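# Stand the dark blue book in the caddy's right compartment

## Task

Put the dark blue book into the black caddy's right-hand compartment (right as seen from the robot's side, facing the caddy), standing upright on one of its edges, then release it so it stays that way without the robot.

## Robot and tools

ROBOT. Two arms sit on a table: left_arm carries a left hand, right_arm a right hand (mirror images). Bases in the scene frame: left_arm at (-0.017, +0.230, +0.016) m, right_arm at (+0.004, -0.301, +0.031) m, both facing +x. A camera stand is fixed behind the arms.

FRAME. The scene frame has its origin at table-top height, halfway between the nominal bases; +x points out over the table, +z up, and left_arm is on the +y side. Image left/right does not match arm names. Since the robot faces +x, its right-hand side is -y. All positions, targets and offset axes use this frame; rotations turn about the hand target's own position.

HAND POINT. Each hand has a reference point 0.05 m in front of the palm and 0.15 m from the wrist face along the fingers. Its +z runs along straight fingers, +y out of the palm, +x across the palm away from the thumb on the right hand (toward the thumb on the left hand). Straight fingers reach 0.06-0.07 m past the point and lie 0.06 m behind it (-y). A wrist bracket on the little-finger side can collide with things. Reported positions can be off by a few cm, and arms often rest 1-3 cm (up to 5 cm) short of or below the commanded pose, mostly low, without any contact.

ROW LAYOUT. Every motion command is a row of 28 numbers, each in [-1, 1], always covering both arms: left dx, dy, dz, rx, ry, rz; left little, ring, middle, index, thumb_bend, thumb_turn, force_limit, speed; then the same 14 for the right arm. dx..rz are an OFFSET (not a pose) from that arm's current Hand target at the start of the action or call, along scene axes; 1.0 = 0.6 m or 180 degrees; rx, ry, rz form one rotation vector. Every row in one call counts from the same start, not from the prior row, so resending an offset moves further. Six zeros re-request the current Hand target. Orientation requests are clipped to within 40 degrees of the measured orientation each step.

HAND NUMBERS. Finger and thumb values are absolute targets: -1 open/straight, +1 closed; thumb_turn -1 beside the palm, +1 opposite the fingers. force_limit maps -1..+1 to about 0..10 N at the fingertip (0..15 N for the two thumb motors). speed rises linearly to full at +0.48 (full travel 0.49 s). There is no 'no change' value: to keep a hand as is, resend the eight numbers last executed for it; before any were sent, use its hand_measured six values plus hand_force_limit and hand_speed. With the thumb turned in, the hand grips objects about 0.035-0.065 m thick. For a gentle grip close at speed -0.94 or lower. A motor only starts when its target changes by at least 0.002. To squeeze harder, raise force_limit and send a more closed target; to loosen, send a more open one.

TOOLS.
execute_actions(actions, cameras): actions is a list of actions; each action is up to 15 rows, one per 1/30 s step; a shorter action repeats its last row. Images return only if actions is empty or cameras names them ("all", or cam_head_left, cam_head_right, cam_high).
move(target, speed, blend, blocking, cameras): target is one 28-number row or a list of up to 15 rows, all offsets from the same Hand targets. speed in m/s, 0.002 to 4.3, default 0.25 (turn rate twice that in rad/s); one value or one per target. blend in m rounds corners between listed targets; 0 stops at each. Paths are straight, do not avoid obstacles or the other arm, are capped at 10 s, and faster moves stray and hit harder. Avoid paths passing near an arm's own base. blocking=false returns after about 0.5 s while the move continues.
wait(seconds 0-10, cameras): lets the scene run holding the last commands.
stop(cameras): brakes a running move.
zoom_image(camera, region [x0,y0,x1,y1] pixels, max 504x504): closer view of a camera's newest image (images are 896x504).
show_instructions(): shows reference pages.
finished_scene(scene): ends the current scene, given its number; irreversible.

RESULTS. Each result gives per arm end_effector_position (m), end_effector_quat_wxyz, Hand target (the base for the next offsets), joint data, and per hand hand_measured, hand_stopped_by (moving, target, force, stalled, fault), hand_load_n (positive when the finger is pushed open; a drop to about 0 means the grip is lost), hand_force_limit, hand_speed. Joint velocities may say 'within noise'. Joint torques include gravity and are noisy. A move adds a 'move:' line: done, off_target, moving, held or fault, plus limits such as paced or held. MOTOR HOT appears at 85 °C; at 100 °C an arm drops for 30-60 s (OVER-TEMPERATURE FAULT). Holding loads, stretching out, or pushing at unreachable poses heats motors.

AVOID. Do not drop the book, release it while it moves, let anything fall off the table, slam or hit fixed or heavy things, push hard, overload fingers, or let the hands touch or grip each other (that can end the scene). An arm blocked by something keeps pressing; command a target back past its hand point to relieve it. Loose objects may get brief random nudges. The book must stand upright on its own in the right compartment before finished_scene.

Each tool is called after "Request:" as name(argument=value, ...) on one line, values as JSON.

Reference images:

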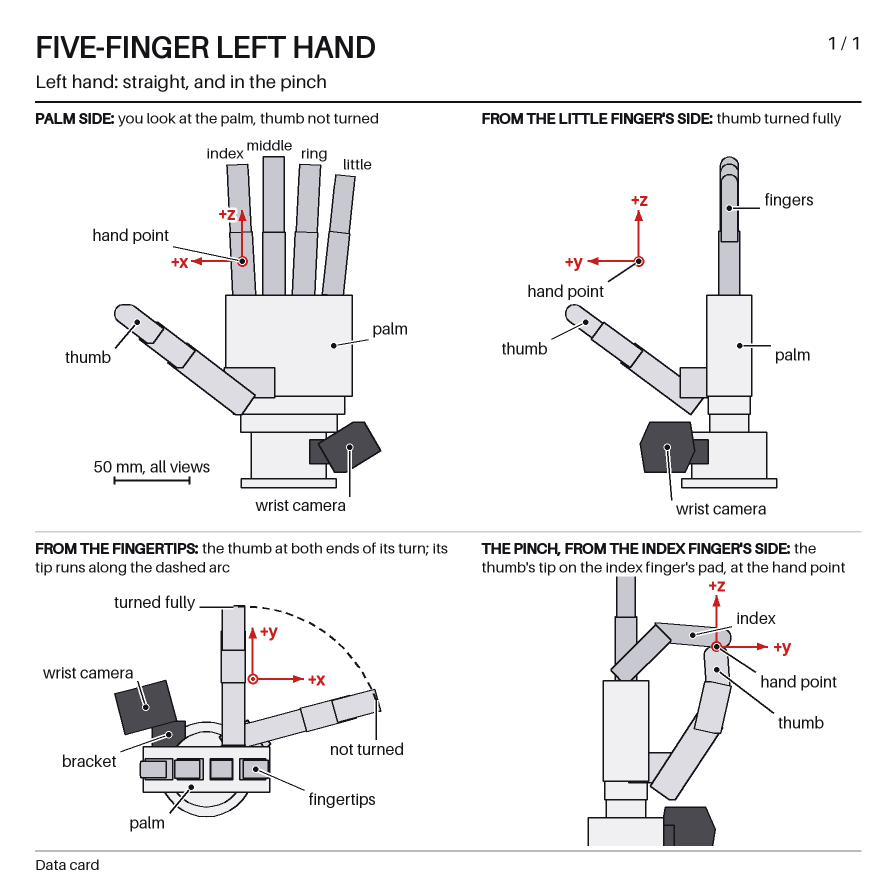

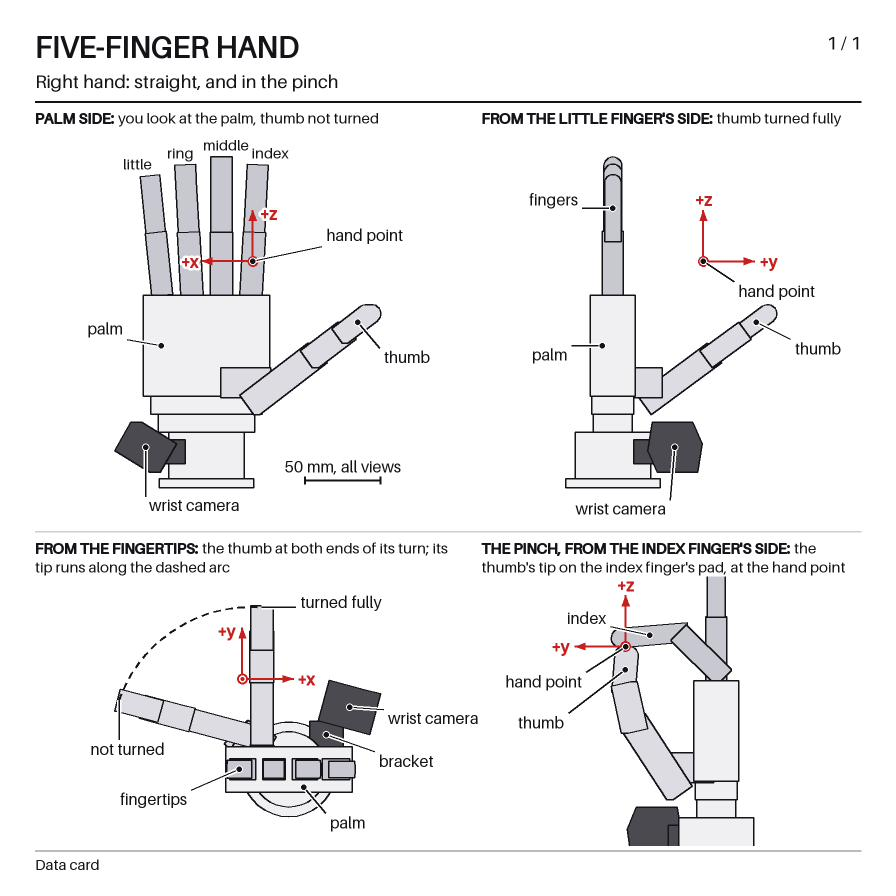

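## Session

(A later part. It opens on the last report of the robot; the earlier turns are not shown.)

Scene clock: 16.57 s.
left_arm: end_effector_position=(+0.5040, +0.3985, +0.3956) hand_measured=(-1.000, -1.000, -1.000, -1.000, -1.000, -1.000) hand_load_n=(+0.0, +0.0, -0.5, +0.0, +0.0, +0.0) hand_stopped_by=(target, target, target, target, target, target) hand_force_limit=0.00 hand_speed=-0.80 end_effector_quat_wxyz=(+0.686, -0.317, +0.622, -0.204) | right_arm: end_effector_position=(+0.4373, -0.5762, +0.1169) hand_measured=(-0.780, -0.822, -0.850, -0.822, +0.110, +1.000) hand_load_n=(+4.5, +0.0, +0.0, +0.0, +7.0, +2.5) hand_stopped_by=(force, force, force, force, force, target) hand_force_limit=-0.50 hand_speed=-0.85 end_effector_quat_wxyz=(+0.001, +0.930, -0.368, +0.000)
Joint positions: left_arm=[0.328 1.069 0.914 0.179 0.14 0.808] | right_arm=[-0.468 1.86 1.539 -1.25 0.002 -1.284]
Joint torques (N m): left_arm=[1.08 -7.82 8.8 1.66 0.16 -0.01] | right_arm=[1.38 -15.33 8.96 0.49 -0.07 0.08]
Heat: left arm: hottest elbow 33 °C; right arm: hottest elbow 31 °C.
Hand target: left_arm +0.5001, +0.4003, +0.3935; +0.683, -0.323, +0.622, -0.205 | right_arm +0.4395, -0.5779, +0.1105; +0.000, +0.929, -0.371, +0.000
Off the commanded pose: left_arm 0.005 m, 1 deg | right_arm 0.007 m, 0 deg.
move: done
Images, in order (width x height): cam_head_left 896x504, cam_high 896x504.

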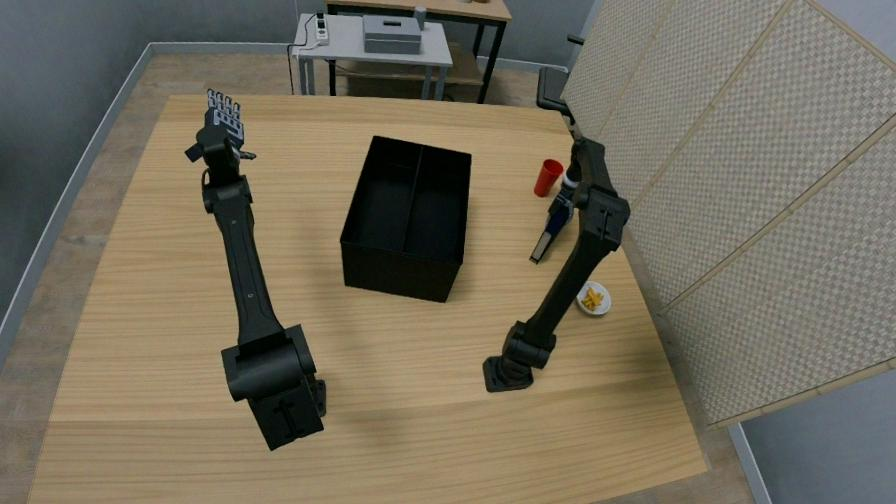

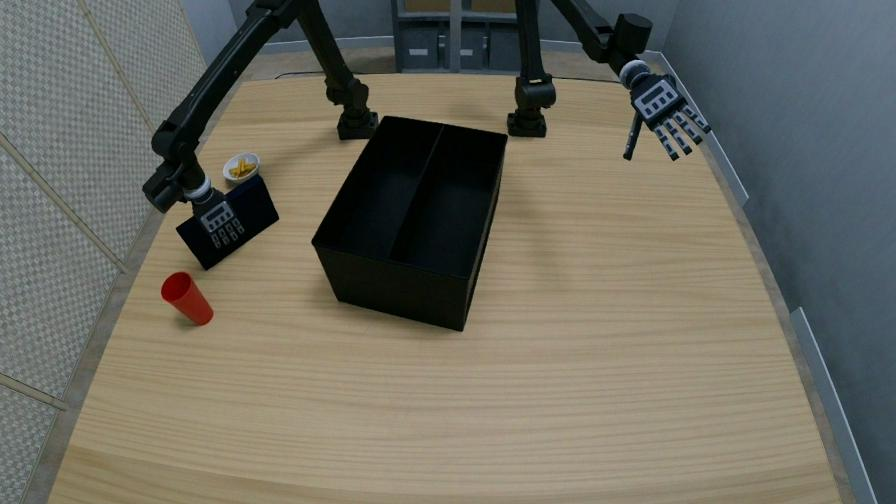

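Request:
move(target=[0,0,0,0,0,0,-1,-1,-1,-1,-1,-1,0,-0.8,0,0,0.1,0,0,0,-0.5,-0.5,-0.5,-0.5,0.7,1,-0.5,-0.85], speed=0.1, cameras=["cam_head_left","cam_high"])

Request:
zoom_image(camera="cam_high", region=[160, 120, 300, 280])

Request:
zoom_image(camera="cam_head_left", region=[510, 160, 630, 280])

Scene clock: 19.67 s.
left_arm: end_effector_position=(+0.5040, +0.3985, +0.3956) hand_measured=(-1.000, -1.000, -1.000, -1.000, -1.000, -1.000) hand_load_n=(+0.0, +0.0, +0.0, -0.5, +0.0, +0.0) hand_stopped_by=(target, target, target, target, target, target) hand_force_limit=0.00 hand_speed=-0.80 end_effector_quat_wxyz=(+0.686, -0.317, +0.622, -0.204) | right_arm: end_effector_position=(+0.4200, -0.5667, +0.1344) hand_measured=(-0.780, -0.822, -0.850, -0.822, +0.110, +1.000) hand_load_n=(+1.5, +0.0, +0.0, +0.0, +1.5, +0.5) hand_stopped_by=(force, force, force, force, force, target) hand_force_limit=-0.50 hand_speed=-0.85 end_effector_quat_wxyz=(-0.005, +0.929, -0.368, -0.044)
Joint positions: left_arm=[0.328 1.069 0.914 0.179 0.14 0.808] | right_arm=[-0.468 1.86 1.573 -1.372 -0.002 -1.284]
Joint torques (N m): left_arm=[1.08 -7.88 8.81 1.66 0.16 -0.01] | right_arm=[1.32 -19.02 13.85 -0.59 0.07 0.09]
Heat: left arm: hottest elbow 34 °C; right arm: hottest elbow 32 °C.
Hand target: left_arm +0.5001, +0.4003, +0.3935; +0.683, -0.323, +0.622, -0.205 | right_arm +0.4396, -0.5780, +0.1706; +0.000, +0.929, -0.371, +0.000
Off the commanded pose: left_arm 0.005 m, 1 deg | right_arm 0.042 m, 5 deg.
move: off_target (right_arm)
Images, in order (width x height): cam_head_left 896x504, cam_high 896x504.

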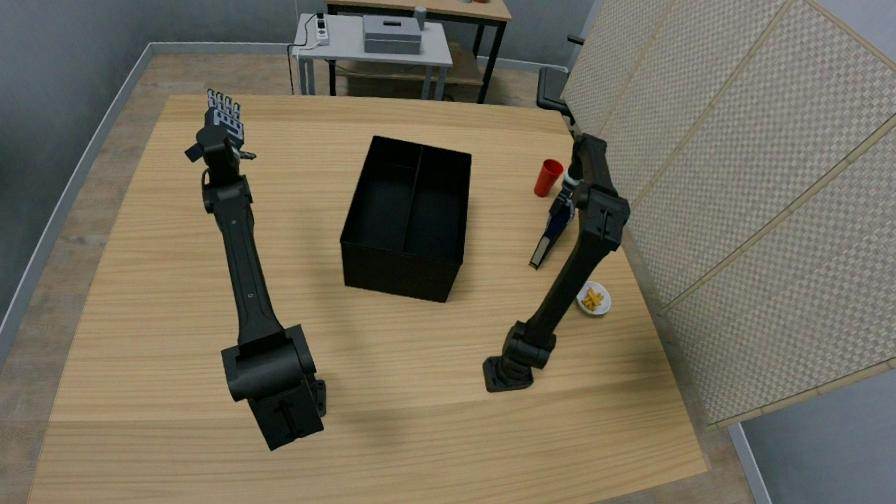

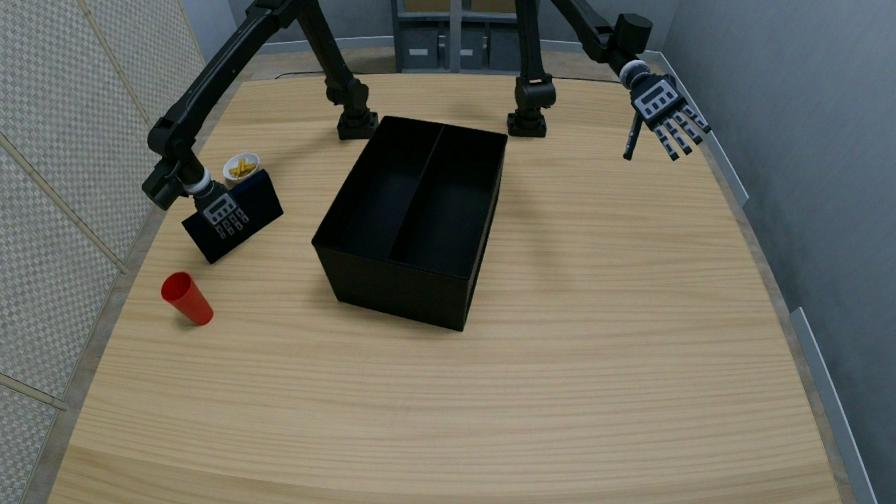

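Scaled by 3.150 from the camera's 896x504 image, which has a finer 1280x720 frame.

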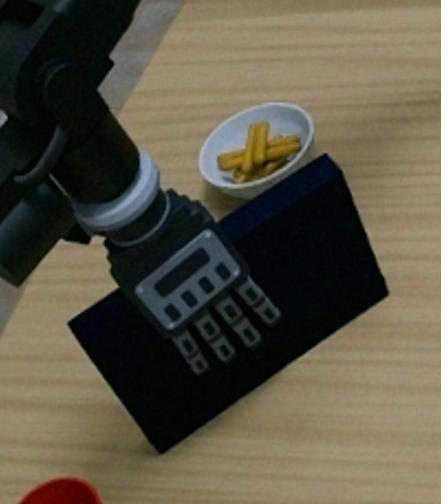

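Scaled by 4.200 from the camera's 896x504 image, which has a finer 1280x720 frame.

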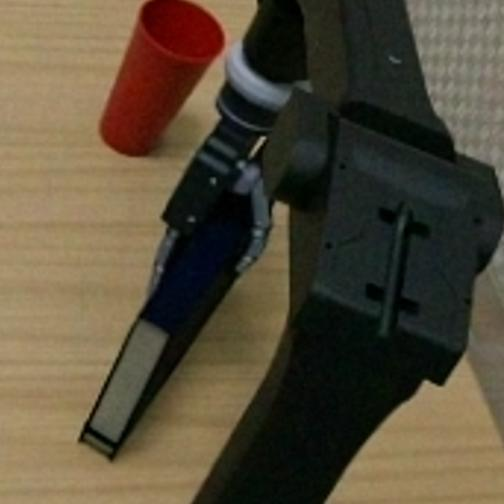

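Request:
move(target=[0,0,0,0,0,0,-1,-1,-1,-1,-1,-1,0,-0.8,0,0,0,0,0,0,-0.5,-0.5,-0.5,-0.5,0.8,1,0.2,-0.85], speed=0.1, cameras=["cam_head_left","cam_high"])

Request:
zoom_image(camera="cam_high", region=[160, 120, 300, 280])

Request:
zoom_image(camera="cam_head_left", region=[510, 160, 630, 280])

Scene clock: 20.43 s.
left_arm: end_effector_position=(+0.5040, +0.3985, +0.3956) hand_measured=(-1.000, -1.000, -1.000, -1.000, -1.000, -1.000) hand_load_n=(+0.0, +0.0, +0.0, +0.5, +0.0, +0.0) hand_stopped_by=(target, target, target, target, target, target) hand_force_limit=0.00 hand_speed=-0.80 end_effector_quat_wxyz=(+0.686, -0.317, +0.622, -0.204) | right_arm: end_effector_position=(+0.4199, -0.5667, +0.1344) hand_measured=(-0.780, -0.822, -0.850, -0.822, +0.132, +1.000) hand_load_n=(+2.0, +0.0, +0.0, +0.5, +8.5, +1.0) hand_stopped_by=(force, force, force, force, force, target) hand_force_limit=0.20 hand_speed=-0.85 end_effector_quat_wxyz=(-0.005, +0.929, -0.368, -0.044)
Joint positions: left_arm=[0.328 1.069 0.914 0.179 0.14 0.808] | right_arm=[-0.468 1.86 1.573 -1.373 -0.002 -1.284]
Joint torques (N m): left_arm=[1.26 -7.94 8.79 1.66 0.16 0] | right_arm=[1.32 -19.19 13.9 -0.54 0.06 0.08]
Heat: left arm: hottest elbow 34 °C; right arm: hottest elbow 32 °C.
Hand target: left_arm +0.5001, +0.4003, +0.3935; +0.683, -0.323, +0.622, -0.205 | right_arm +0.4395, -0.5779, +0.1705; +0.000, +0.929, -0.371, +0.000
Off the commanded pose: left_arm 0.005 m, 1 deg | right_arm 0.043 m, 5 deg.
move: off_target (right_arm)
Images, in order (width x height): cam_head_left 896x504, cam_high 896x504.

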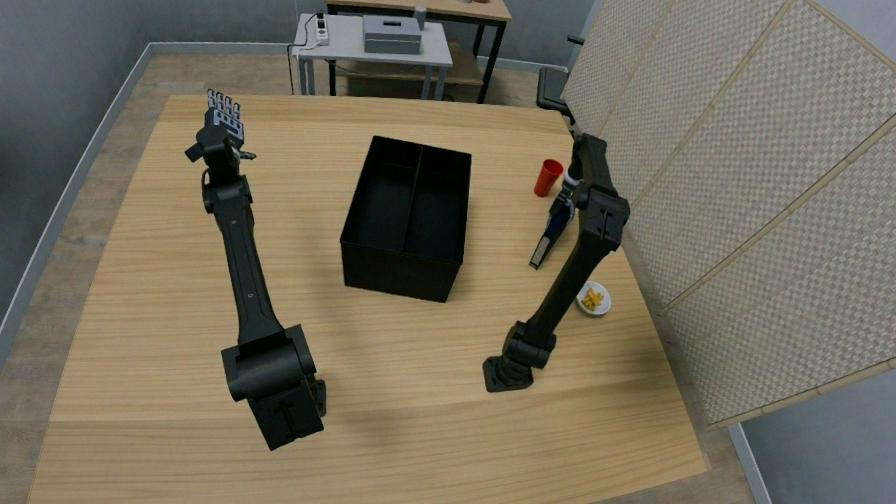

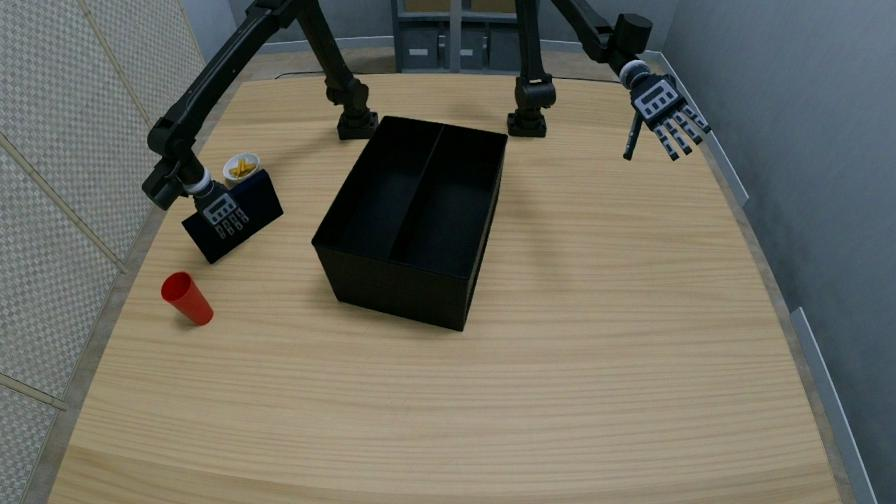

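Scaled by 3.150 from the camera's 896x504 image, which has a finer 1280x720 frame.

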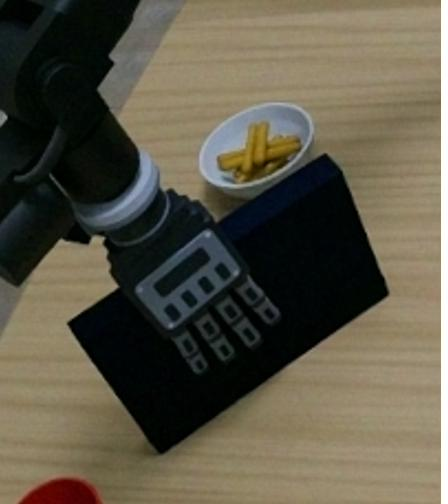

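Scaled by 4.200 from the camera's 896x504 image, which has a finer 1280x720 frame.

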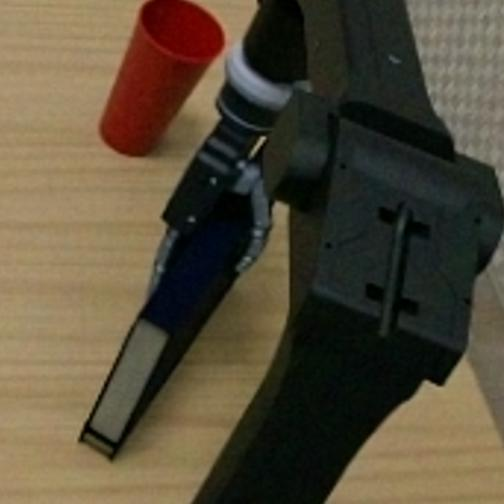

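Request:
move(target=[[0,0,0,0,0,0,-1,-1,-1,-1,-1,-1,0,-0.8,0,0.1,0.4167,0,0,0,-0.5,-0.5,-0.5,-0.5,0.8,1,0.2,-0.85],[0,0,0,0,0,0,-1,-1,-1,-1,-1,-1,0,-0.8,-0.019,0.658,0.416,0,0,0.1667,-0.5,-0.5,-0.5,-0.5,0.8,1,0.2,-0.85]], speed=[0.12,0.2], blend=[0.04,0], cameras=["all"])

Request:
zoom_image(camera="cam_high", region=[300, 60, 540, 340])

Request:
zoom_image(camera="cam_head_left", region=[320, 60, 540, 310])

Request:
zoom_image(camera="cam_head_right", region=[320, 60, 540, 310])

Scene clock: 25.77 s.
left_arm: end_effector_position=(+0.5040, +0.3985, +0.3956) hand_measured=(-1.000, -1.000, -1.000, -1.000, -1.000, -1.000) hand_load_n=(+0.5, +0.0, +0.0, +0.0, +0.0, +0.0) hand_stopped_by=(target, target, target, target, target, target) hand_force_limit=0.00 hand_speed=-0.80 end_effector_quat_wxyz=(+0.686, -0.317, +0.622, -0.204) | right_arm: end_effector_position=(+0.4287, -0.1958, +0.3806) hand_measured=(-0.780, -0.822, -0.850, -0.822, +0.126, +1.000) hand_load_n=(+0.0, +0.0, +0.0, +0.0, +28.0, +2.0) hand_stopped_by=(force, force, force, force, force, target) hand_force_limit=0.20 hand_speed=-0.85 end_effector_quat_wxyz=(-0.012, +0.992, -0.089, +0.091)
Joint positions: left_arm=[0.328 1.069 0.914 0.179 0.14 0.808] | right_arm=[0.352 1.543 1.835 -1.687 0.055 -1.043]
Joint torques (N m): left_arm=[1.32 -7.82 8.83 1.66 0.16 -0.01] | right_arm=[2.26 -14.51 15.24 0.2 -0.66 0.54]
Heat: left arm: hottest elbow 34 °C; right arm: hottest elbow 33 °C.
Hand target: left_arm +0.5001, +0.4003, +0.3935; +0.683, -0.323, +0.622, -0.205 | right_arm +0.4280, -0.1831, +0.4200; +0.000, +0.993, -0.118, +0.000
Off the commanded pose: left_arm 0.005 m, 1 deg | right_arm 0.042 m, 11 deg.
joint sent to its limit (right arm) — joint 4 (wrist pitch), lower limit. The joint targets are off in orientation, not in position.
move: off_target (right_arm)

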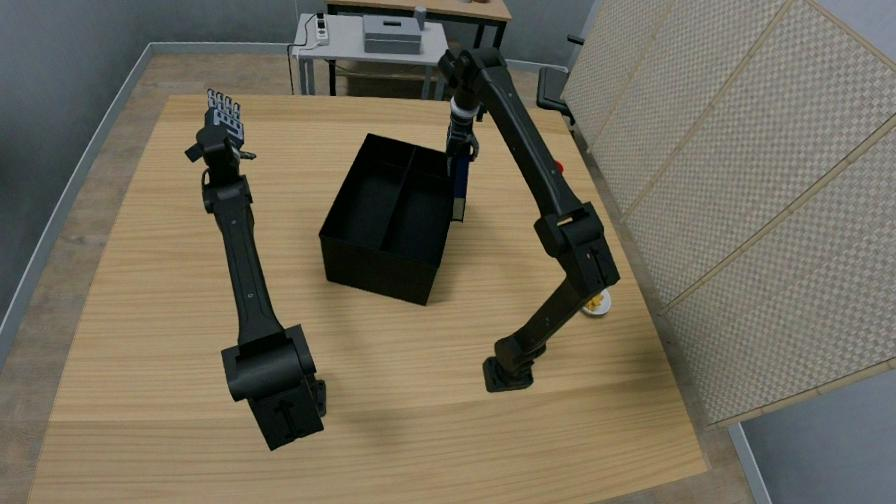

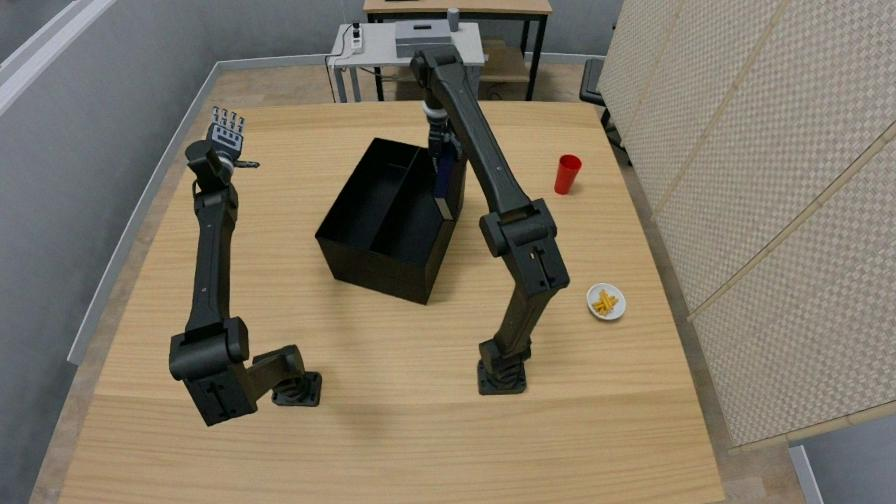

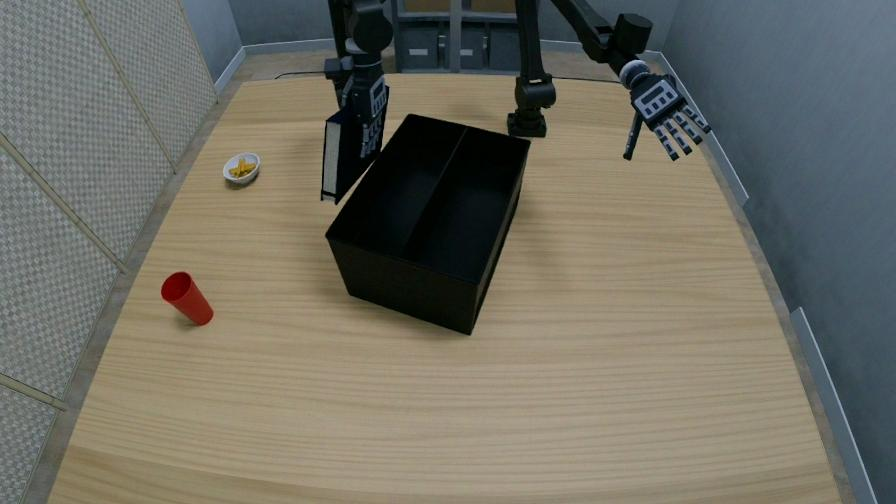

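Scaled by 1.800 from the camera's 896x504 image, which has a finer 1280x720 frame.

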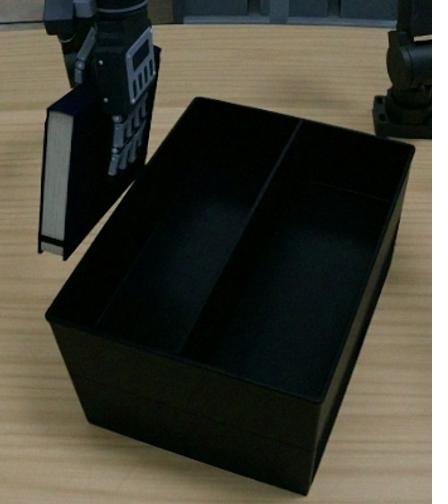

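Scaled by 2.016 from the camera's 896x504 image, which has a finer 1280x720 frame.

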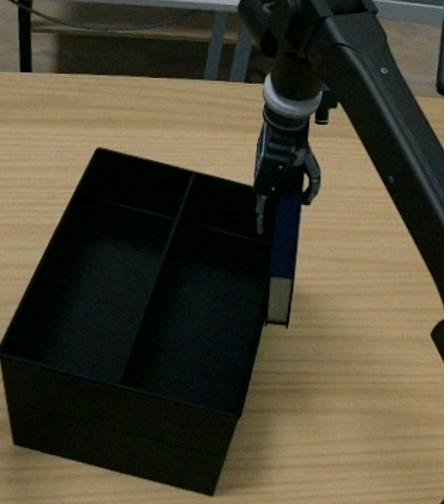

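Scaled by 2.016 from the camera's 896x504 image, which has a finer 1280x720 frame.

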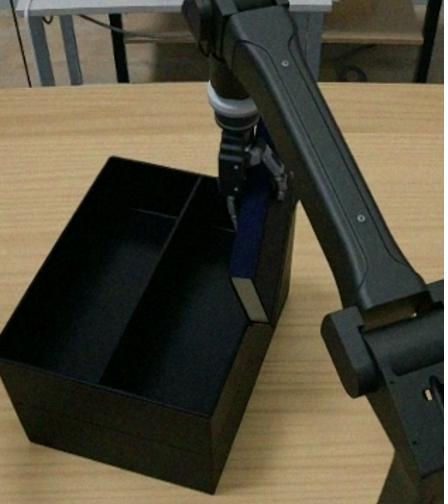

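Request:
move(target=[0,0,0,0,0,0,-1,-1,-1,-1,-1,-1,0,-0.8,0,-0.15,0.05,0,0,0,-0.5,-0.5,-0.5,-0.5,0.8,1,0.2,-0.85], speed=0.12, cameras=["all"])

Request:
zoom_image(camera="cam_high", region=[280, 30, 540, 340])

Request:
zoom_image(camera="cam_head_left", region=[320, 60, 540, 310])

Scene clock: 28.00 s.
left_arm: end_effector_position=(+0.5040, +0.3985, +0.3956) hand_measured=(-1.000, -1.000, -1.000, -1.000, -1.000, -1.000) hand_load_n=(-0.5, +0.0, +0.0, +0.0, +0.0, +0.0) hand_stopped_by=(target, target, target, target, target, target) hand_force_limit=0.00 hand_speed=-0.80 end_effector_quat_wxyz=(+0.686, -0.317, +0.622, -0.204) | right_arm: end_effector_position=(+0.4329, -0.2681, +0.4015) hand_measured=(-0.780, -0.822, -0.850, -0.822, +0.130, +1.000) hand_load_n=(+2.0, +0.0, +0.0, +0.0, +7.5, +1.0) hand_stopped_by=(force, force, force, force, force, target) hand_force_limit=0.20 hand_speed=-0.85 end_effector_quat_wxyz=(-0.020, +0.986, -0.117, +0.113)
Joint positions: left_arm=[0.328 1.069 0.914 0.179 0.14 0.808] | right_arm=[0.19 1.491 1.835 -1.687 0.03 -1.147]
Joint torques (N m): left_arm=[1.03 -8 8.77 1.66 0.15 -0.01] | right_arm=[1.32 -15.97 14.08 0.31 0.26 -0.14]
Heat: left arm: hottest elbow 34 °C; right arm: hottest elbow 33 °C.
Hand target: left_arm +0.5001, +0.4003, +0.3935; +0.683, -0.323, +0.622, -0.205 | right_arm +0.4280, -0.2731, +0.4501; +0.000, +0.993, -0.117, +0.000
Off the commanded pose: left_arm 0.005 m, 1 deg | right_arm 0.049 m, 13 deg.
joint sent to its limit (right arm) — joint 4 (wrist pitch), lower limit. The joint targets are off in position and orientation.
move: off_target (right_arm)

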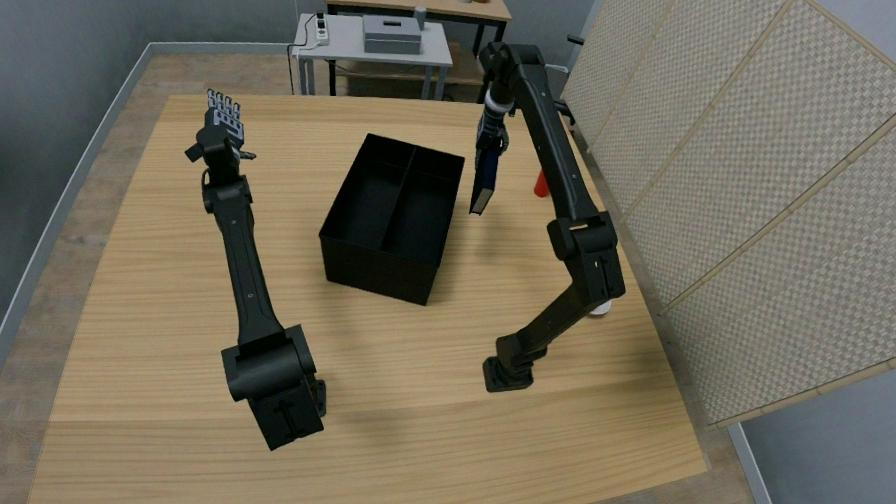

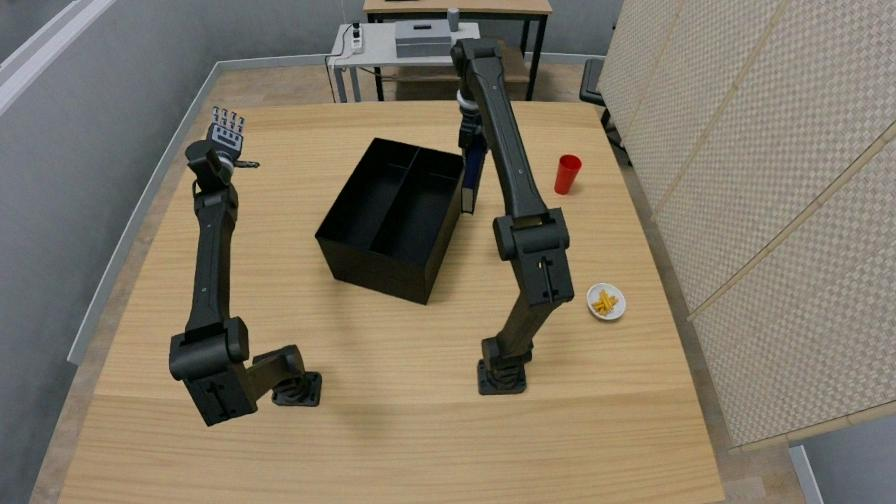

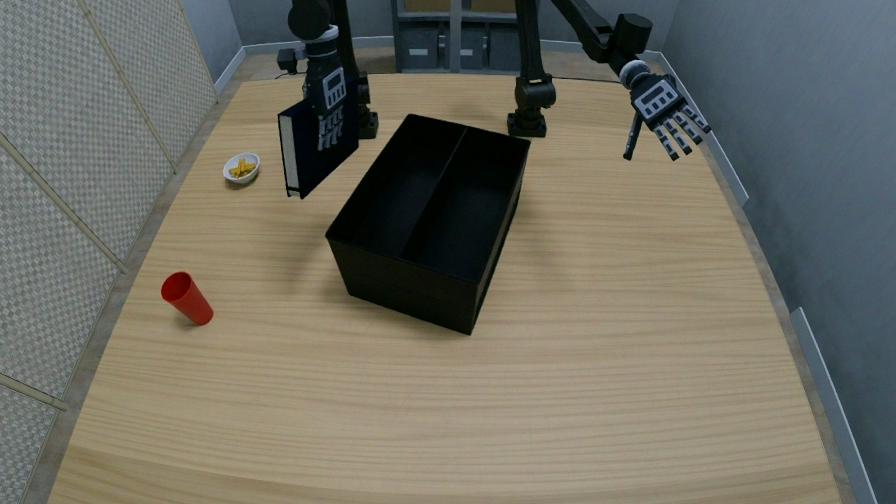

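Scaled by 1.626 from the camera's 896x504 image, which has a finer 1280x720 frame.

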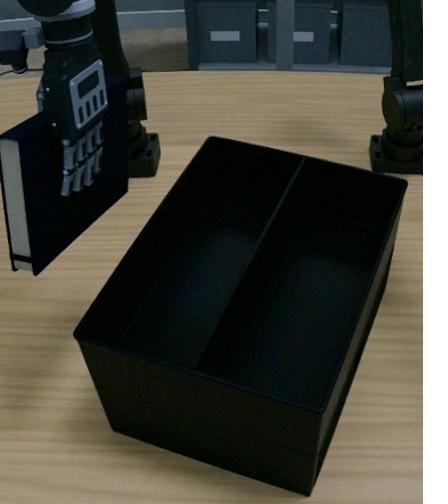

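Scaled by 2.016 from the camera's 896x504 image, which has a finer 1280x720 frame.

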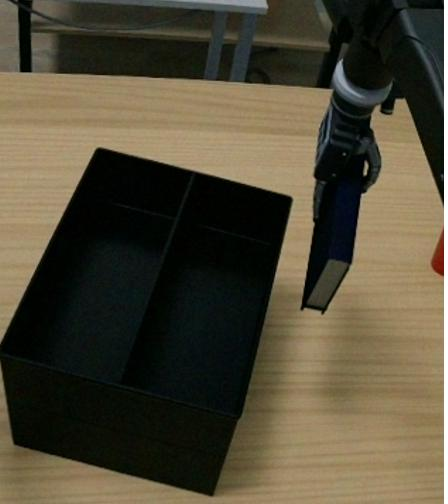

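Request:
move(target=[0,0,0,0,0,0,-1,-1,-1,-1,-1,-1,0,-0.8,0.02,0,0.1,0,0,0,-0.5,-0.5,-0.5,-0.5,0.8,1,0.2,-0.85], speed=0.15, cameras=["all"])

Request:
zoom_image(camera="cam_high", region=[280, 30, 540, 340])

Request:
zoom_image(camera="cam_head_left", region=[320, 60, 540, 310])

Scene clock: 31.47 s.
left_arm: end_effector_position=(+0.5040, +0.3985, +0.3956) hand_measured=(-1.000, -1.000, -1.000, -1.000, -1.000, -1.000) hand_load_n=(+0.0, +0.0, +0.0, +0.0, +0.0, +0.0) hand_stopped_by=(target, target, target, target, target, target) hand_force_limit=0.00 hand_speed=-0.80 end_effector_quat_wxyz=(+0.686, -0.317, +0.622, -0.204) | right_arm: end_effector_position=(+0.4442, -0.2702, +0.4498) hand_measured=(-0.780, -0.822, -0.850, -0.822, +0.130, +1.000) hand_load_n=(+1.5, +0.0, +0.0, +0.0, +8.0, +1.5) hand_stopped_by=(force, force, force, force, force, target) hand_force_limit=0.20 hand_speed=-0.85 end_effector_quat_wxyz=(-0.029, +0.978, -0.112, +0.174)
Joint positions: left_arm=[0.328 1.069 0.914 0.179 0.14 0.808] | right_arm=[0.19 1.48 1.948 -1.687 0.047 -1.161]
Joint torques (N m): left_arm=[1.2 -7.94 8.8 1.63 0.15 -0.01] | right_arm=[1.55 -14.86 16.62 0.55 0.29 -0.17]
Heat: left arm: hottest elbow 35 °C; right arm: hottest elbow 34 °C.
Hand target: left_arm +0.5001, +0.4003, +0.3935; +0.683, -0.323, +0.622, -0.205 | right_arm +0.4400, -0.2731, +0.5101; +0.000, +0.993, -0.117, +0.000
Off the commanded pose: left_arm 0.005 m, 1 deg | right_arm 0.060 m, 20 deg.
joint sent to its limit (right arm) — joint 4 (wrist pitch), lower limit. The joint targets are off in position and orientation.
move: off_target (right_arm)

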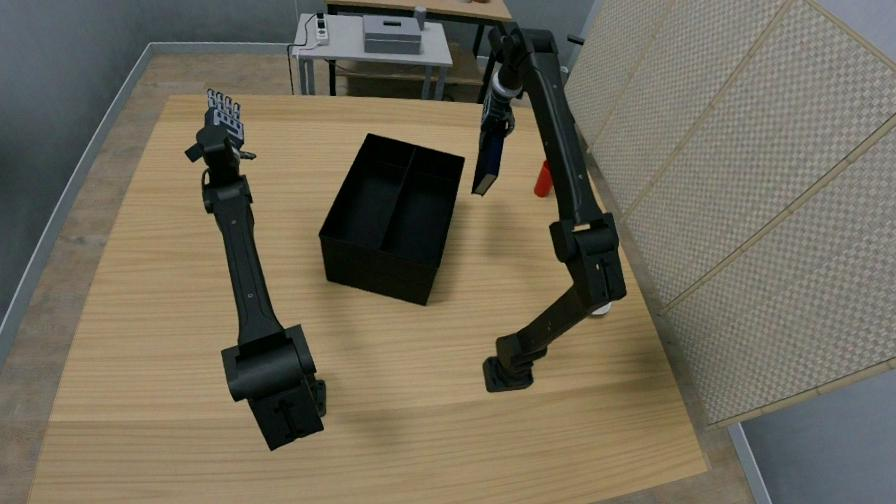

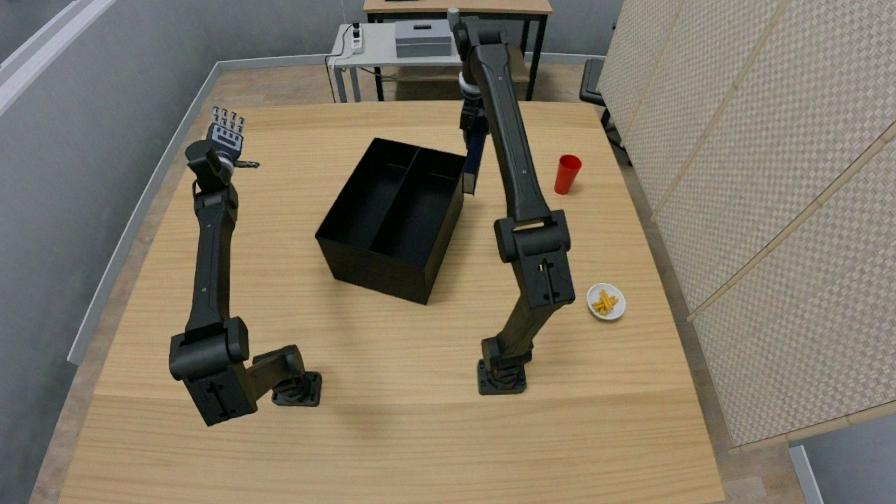

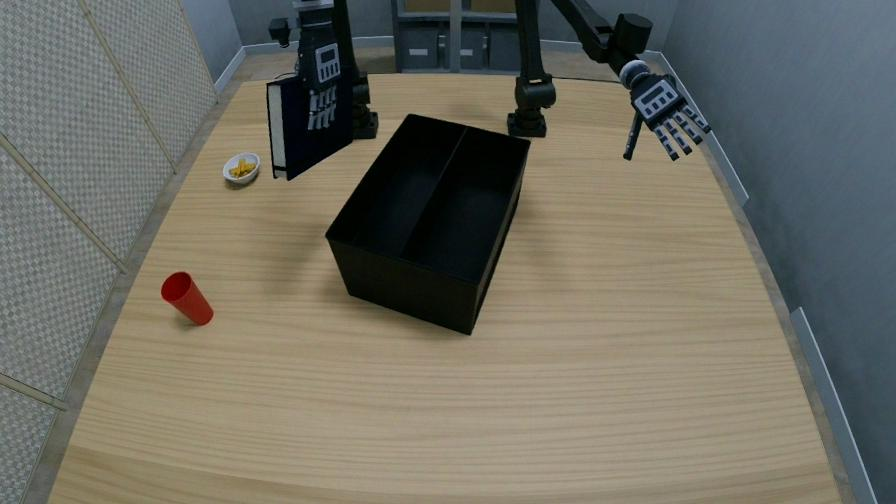

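Scaled by 1.626 from the camera's 896x504 image, which has a finer 1280x720 frame.

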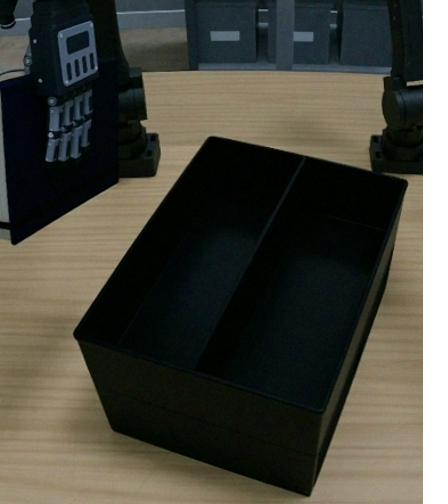

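Scaled by 2.016 from the camera's 896x504 image, which has a finer 1280x720 frame.

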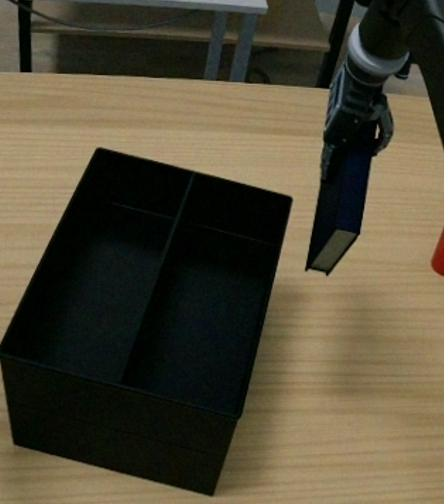

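Request:
move(target=[0,0,0,0,0,0,-1,-1,-1,-1,-1,-1,0,-0.8,-0.03,0.1,0,0,0,-0.028,-0.5,-0.5,-0.5,-0.5,0.8,1,0.2,-0.85], speed=0.12, cameras=["all"])

Request:
zoom_image(camera="cam_high", region=[280, 30, 540, 340])

Request:
zoom_image(camera="cam_head_left", region=[320, 60, 540, 310])

Scene clock: 35.13 s.
left_arm: end_effector_position=(+0.5040, +0.3985, +0.3956) hand_measured=(-1.000, -1.000, -1.000, -1.000, -1.000, -1.000) hand_load_n=(+0.0, +0.0, +0.0, +0.0, +0.0, +0.0) hand_stopped_by=(target, target, target, target, target, target) hand_force_limit=0.00 hand_speed=-0.80 end_effector_quat_wxyz=(+0.686, -0.317, +0.622, -0.204) | right_arm: end_effector_position=(+0.4299, -0.2137, +0.4491) hand_measured=(-0.780, -0.822, -0.850, -0.822, +0.130, +1.000) hand_load_n=(+1.5, +0.0, +0.0, +0.0, +8.0, +1.5) hand_stopped_by=(force, force, force, force, force, target) hand_force_limit=0.20 hand_speed=-0.85 end_effector_quat_wxyz=(-0.053, +0.974, -0.141, +0.171)
Joint positions: left_arm=[0.328 1.069 0.914 0.179 0.14 0.808] | right_arm=[0.303 1.48 1.953 -1.687 0.051 -0.989]
Joint torques (N m): left_arm=[1.26 -8 8.8 1.68 0.16 -0.02] | right_arm=[1.73 -15.38 16.57 0.54 0.06 0.14]
Heat: left arm: hottest elbow 35 °C; right arm: hottest elbow 34 °C.
Hand target: left_arm +0.5001, +0.4003, +0.3935; +0.683, -0.323, +0.622, -0.205 | right_arm +0.4220, -0.2131, +0.5102; +0.000, +0.987, -0.161, +0.000
Off the commanded pose: left_arm 0.005 m, 1 deg | right_arm 0.062 m, 21 deg.
joint sent to its limit (right arm) — joint 4 (wrist pitch), lower limit. The joint targets are off in position and orientation.
move: off_target (right_arm)

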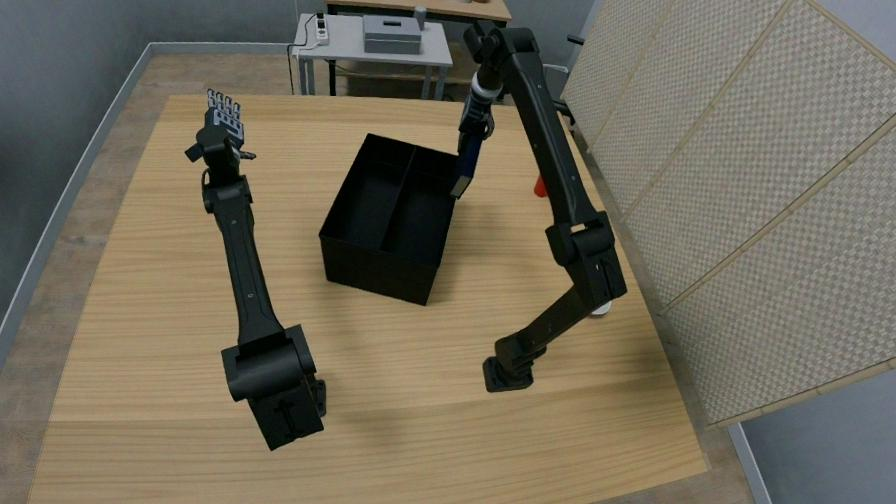

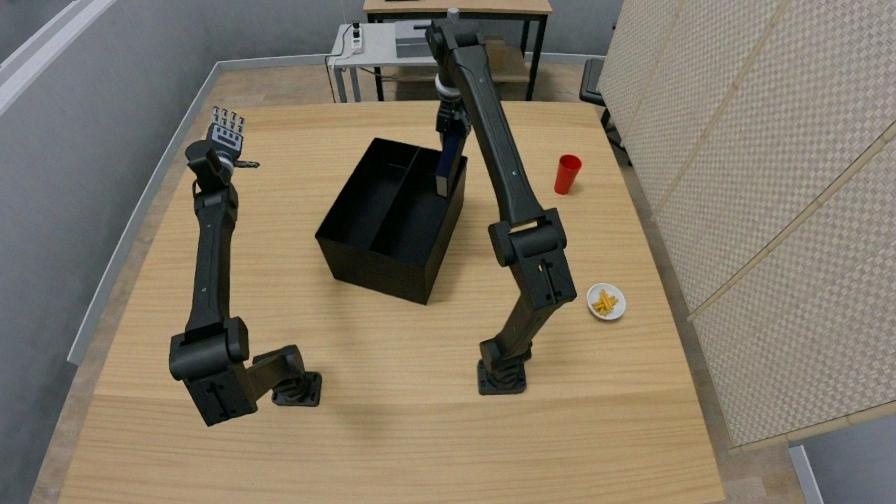

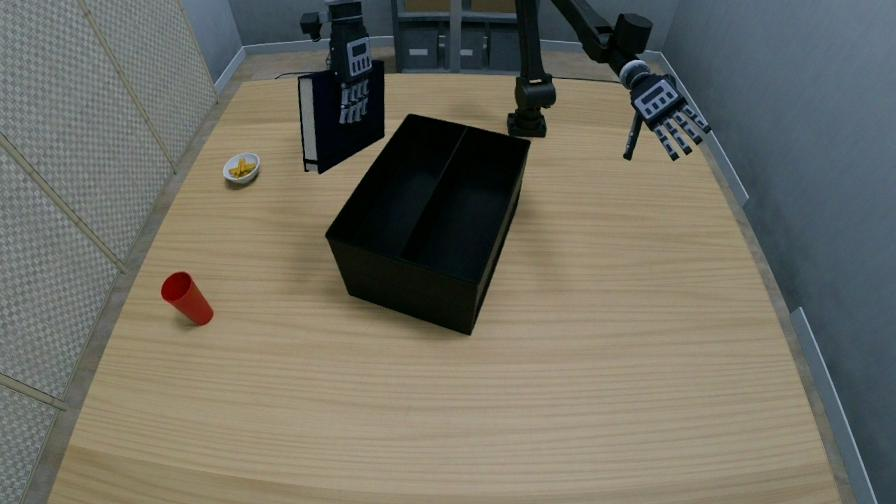

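Scaled by 1.626 from the camera's 896x504 image, which has a finer 1280x720 frame.

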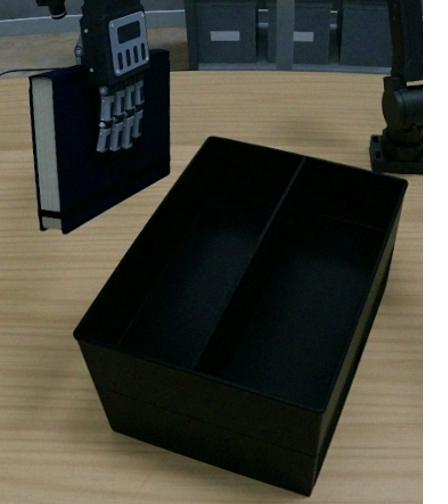

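Scaled by 2.016 from the camera's 896x504 image, which has a finer 1280x720 frame.

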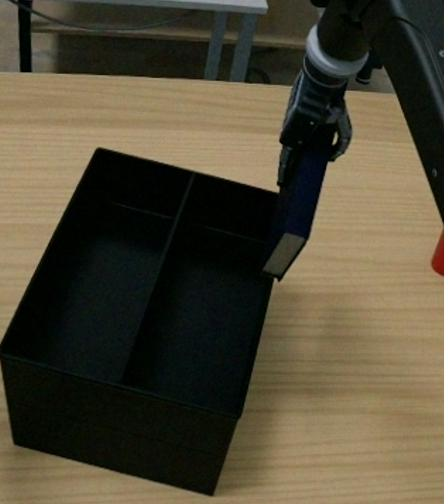

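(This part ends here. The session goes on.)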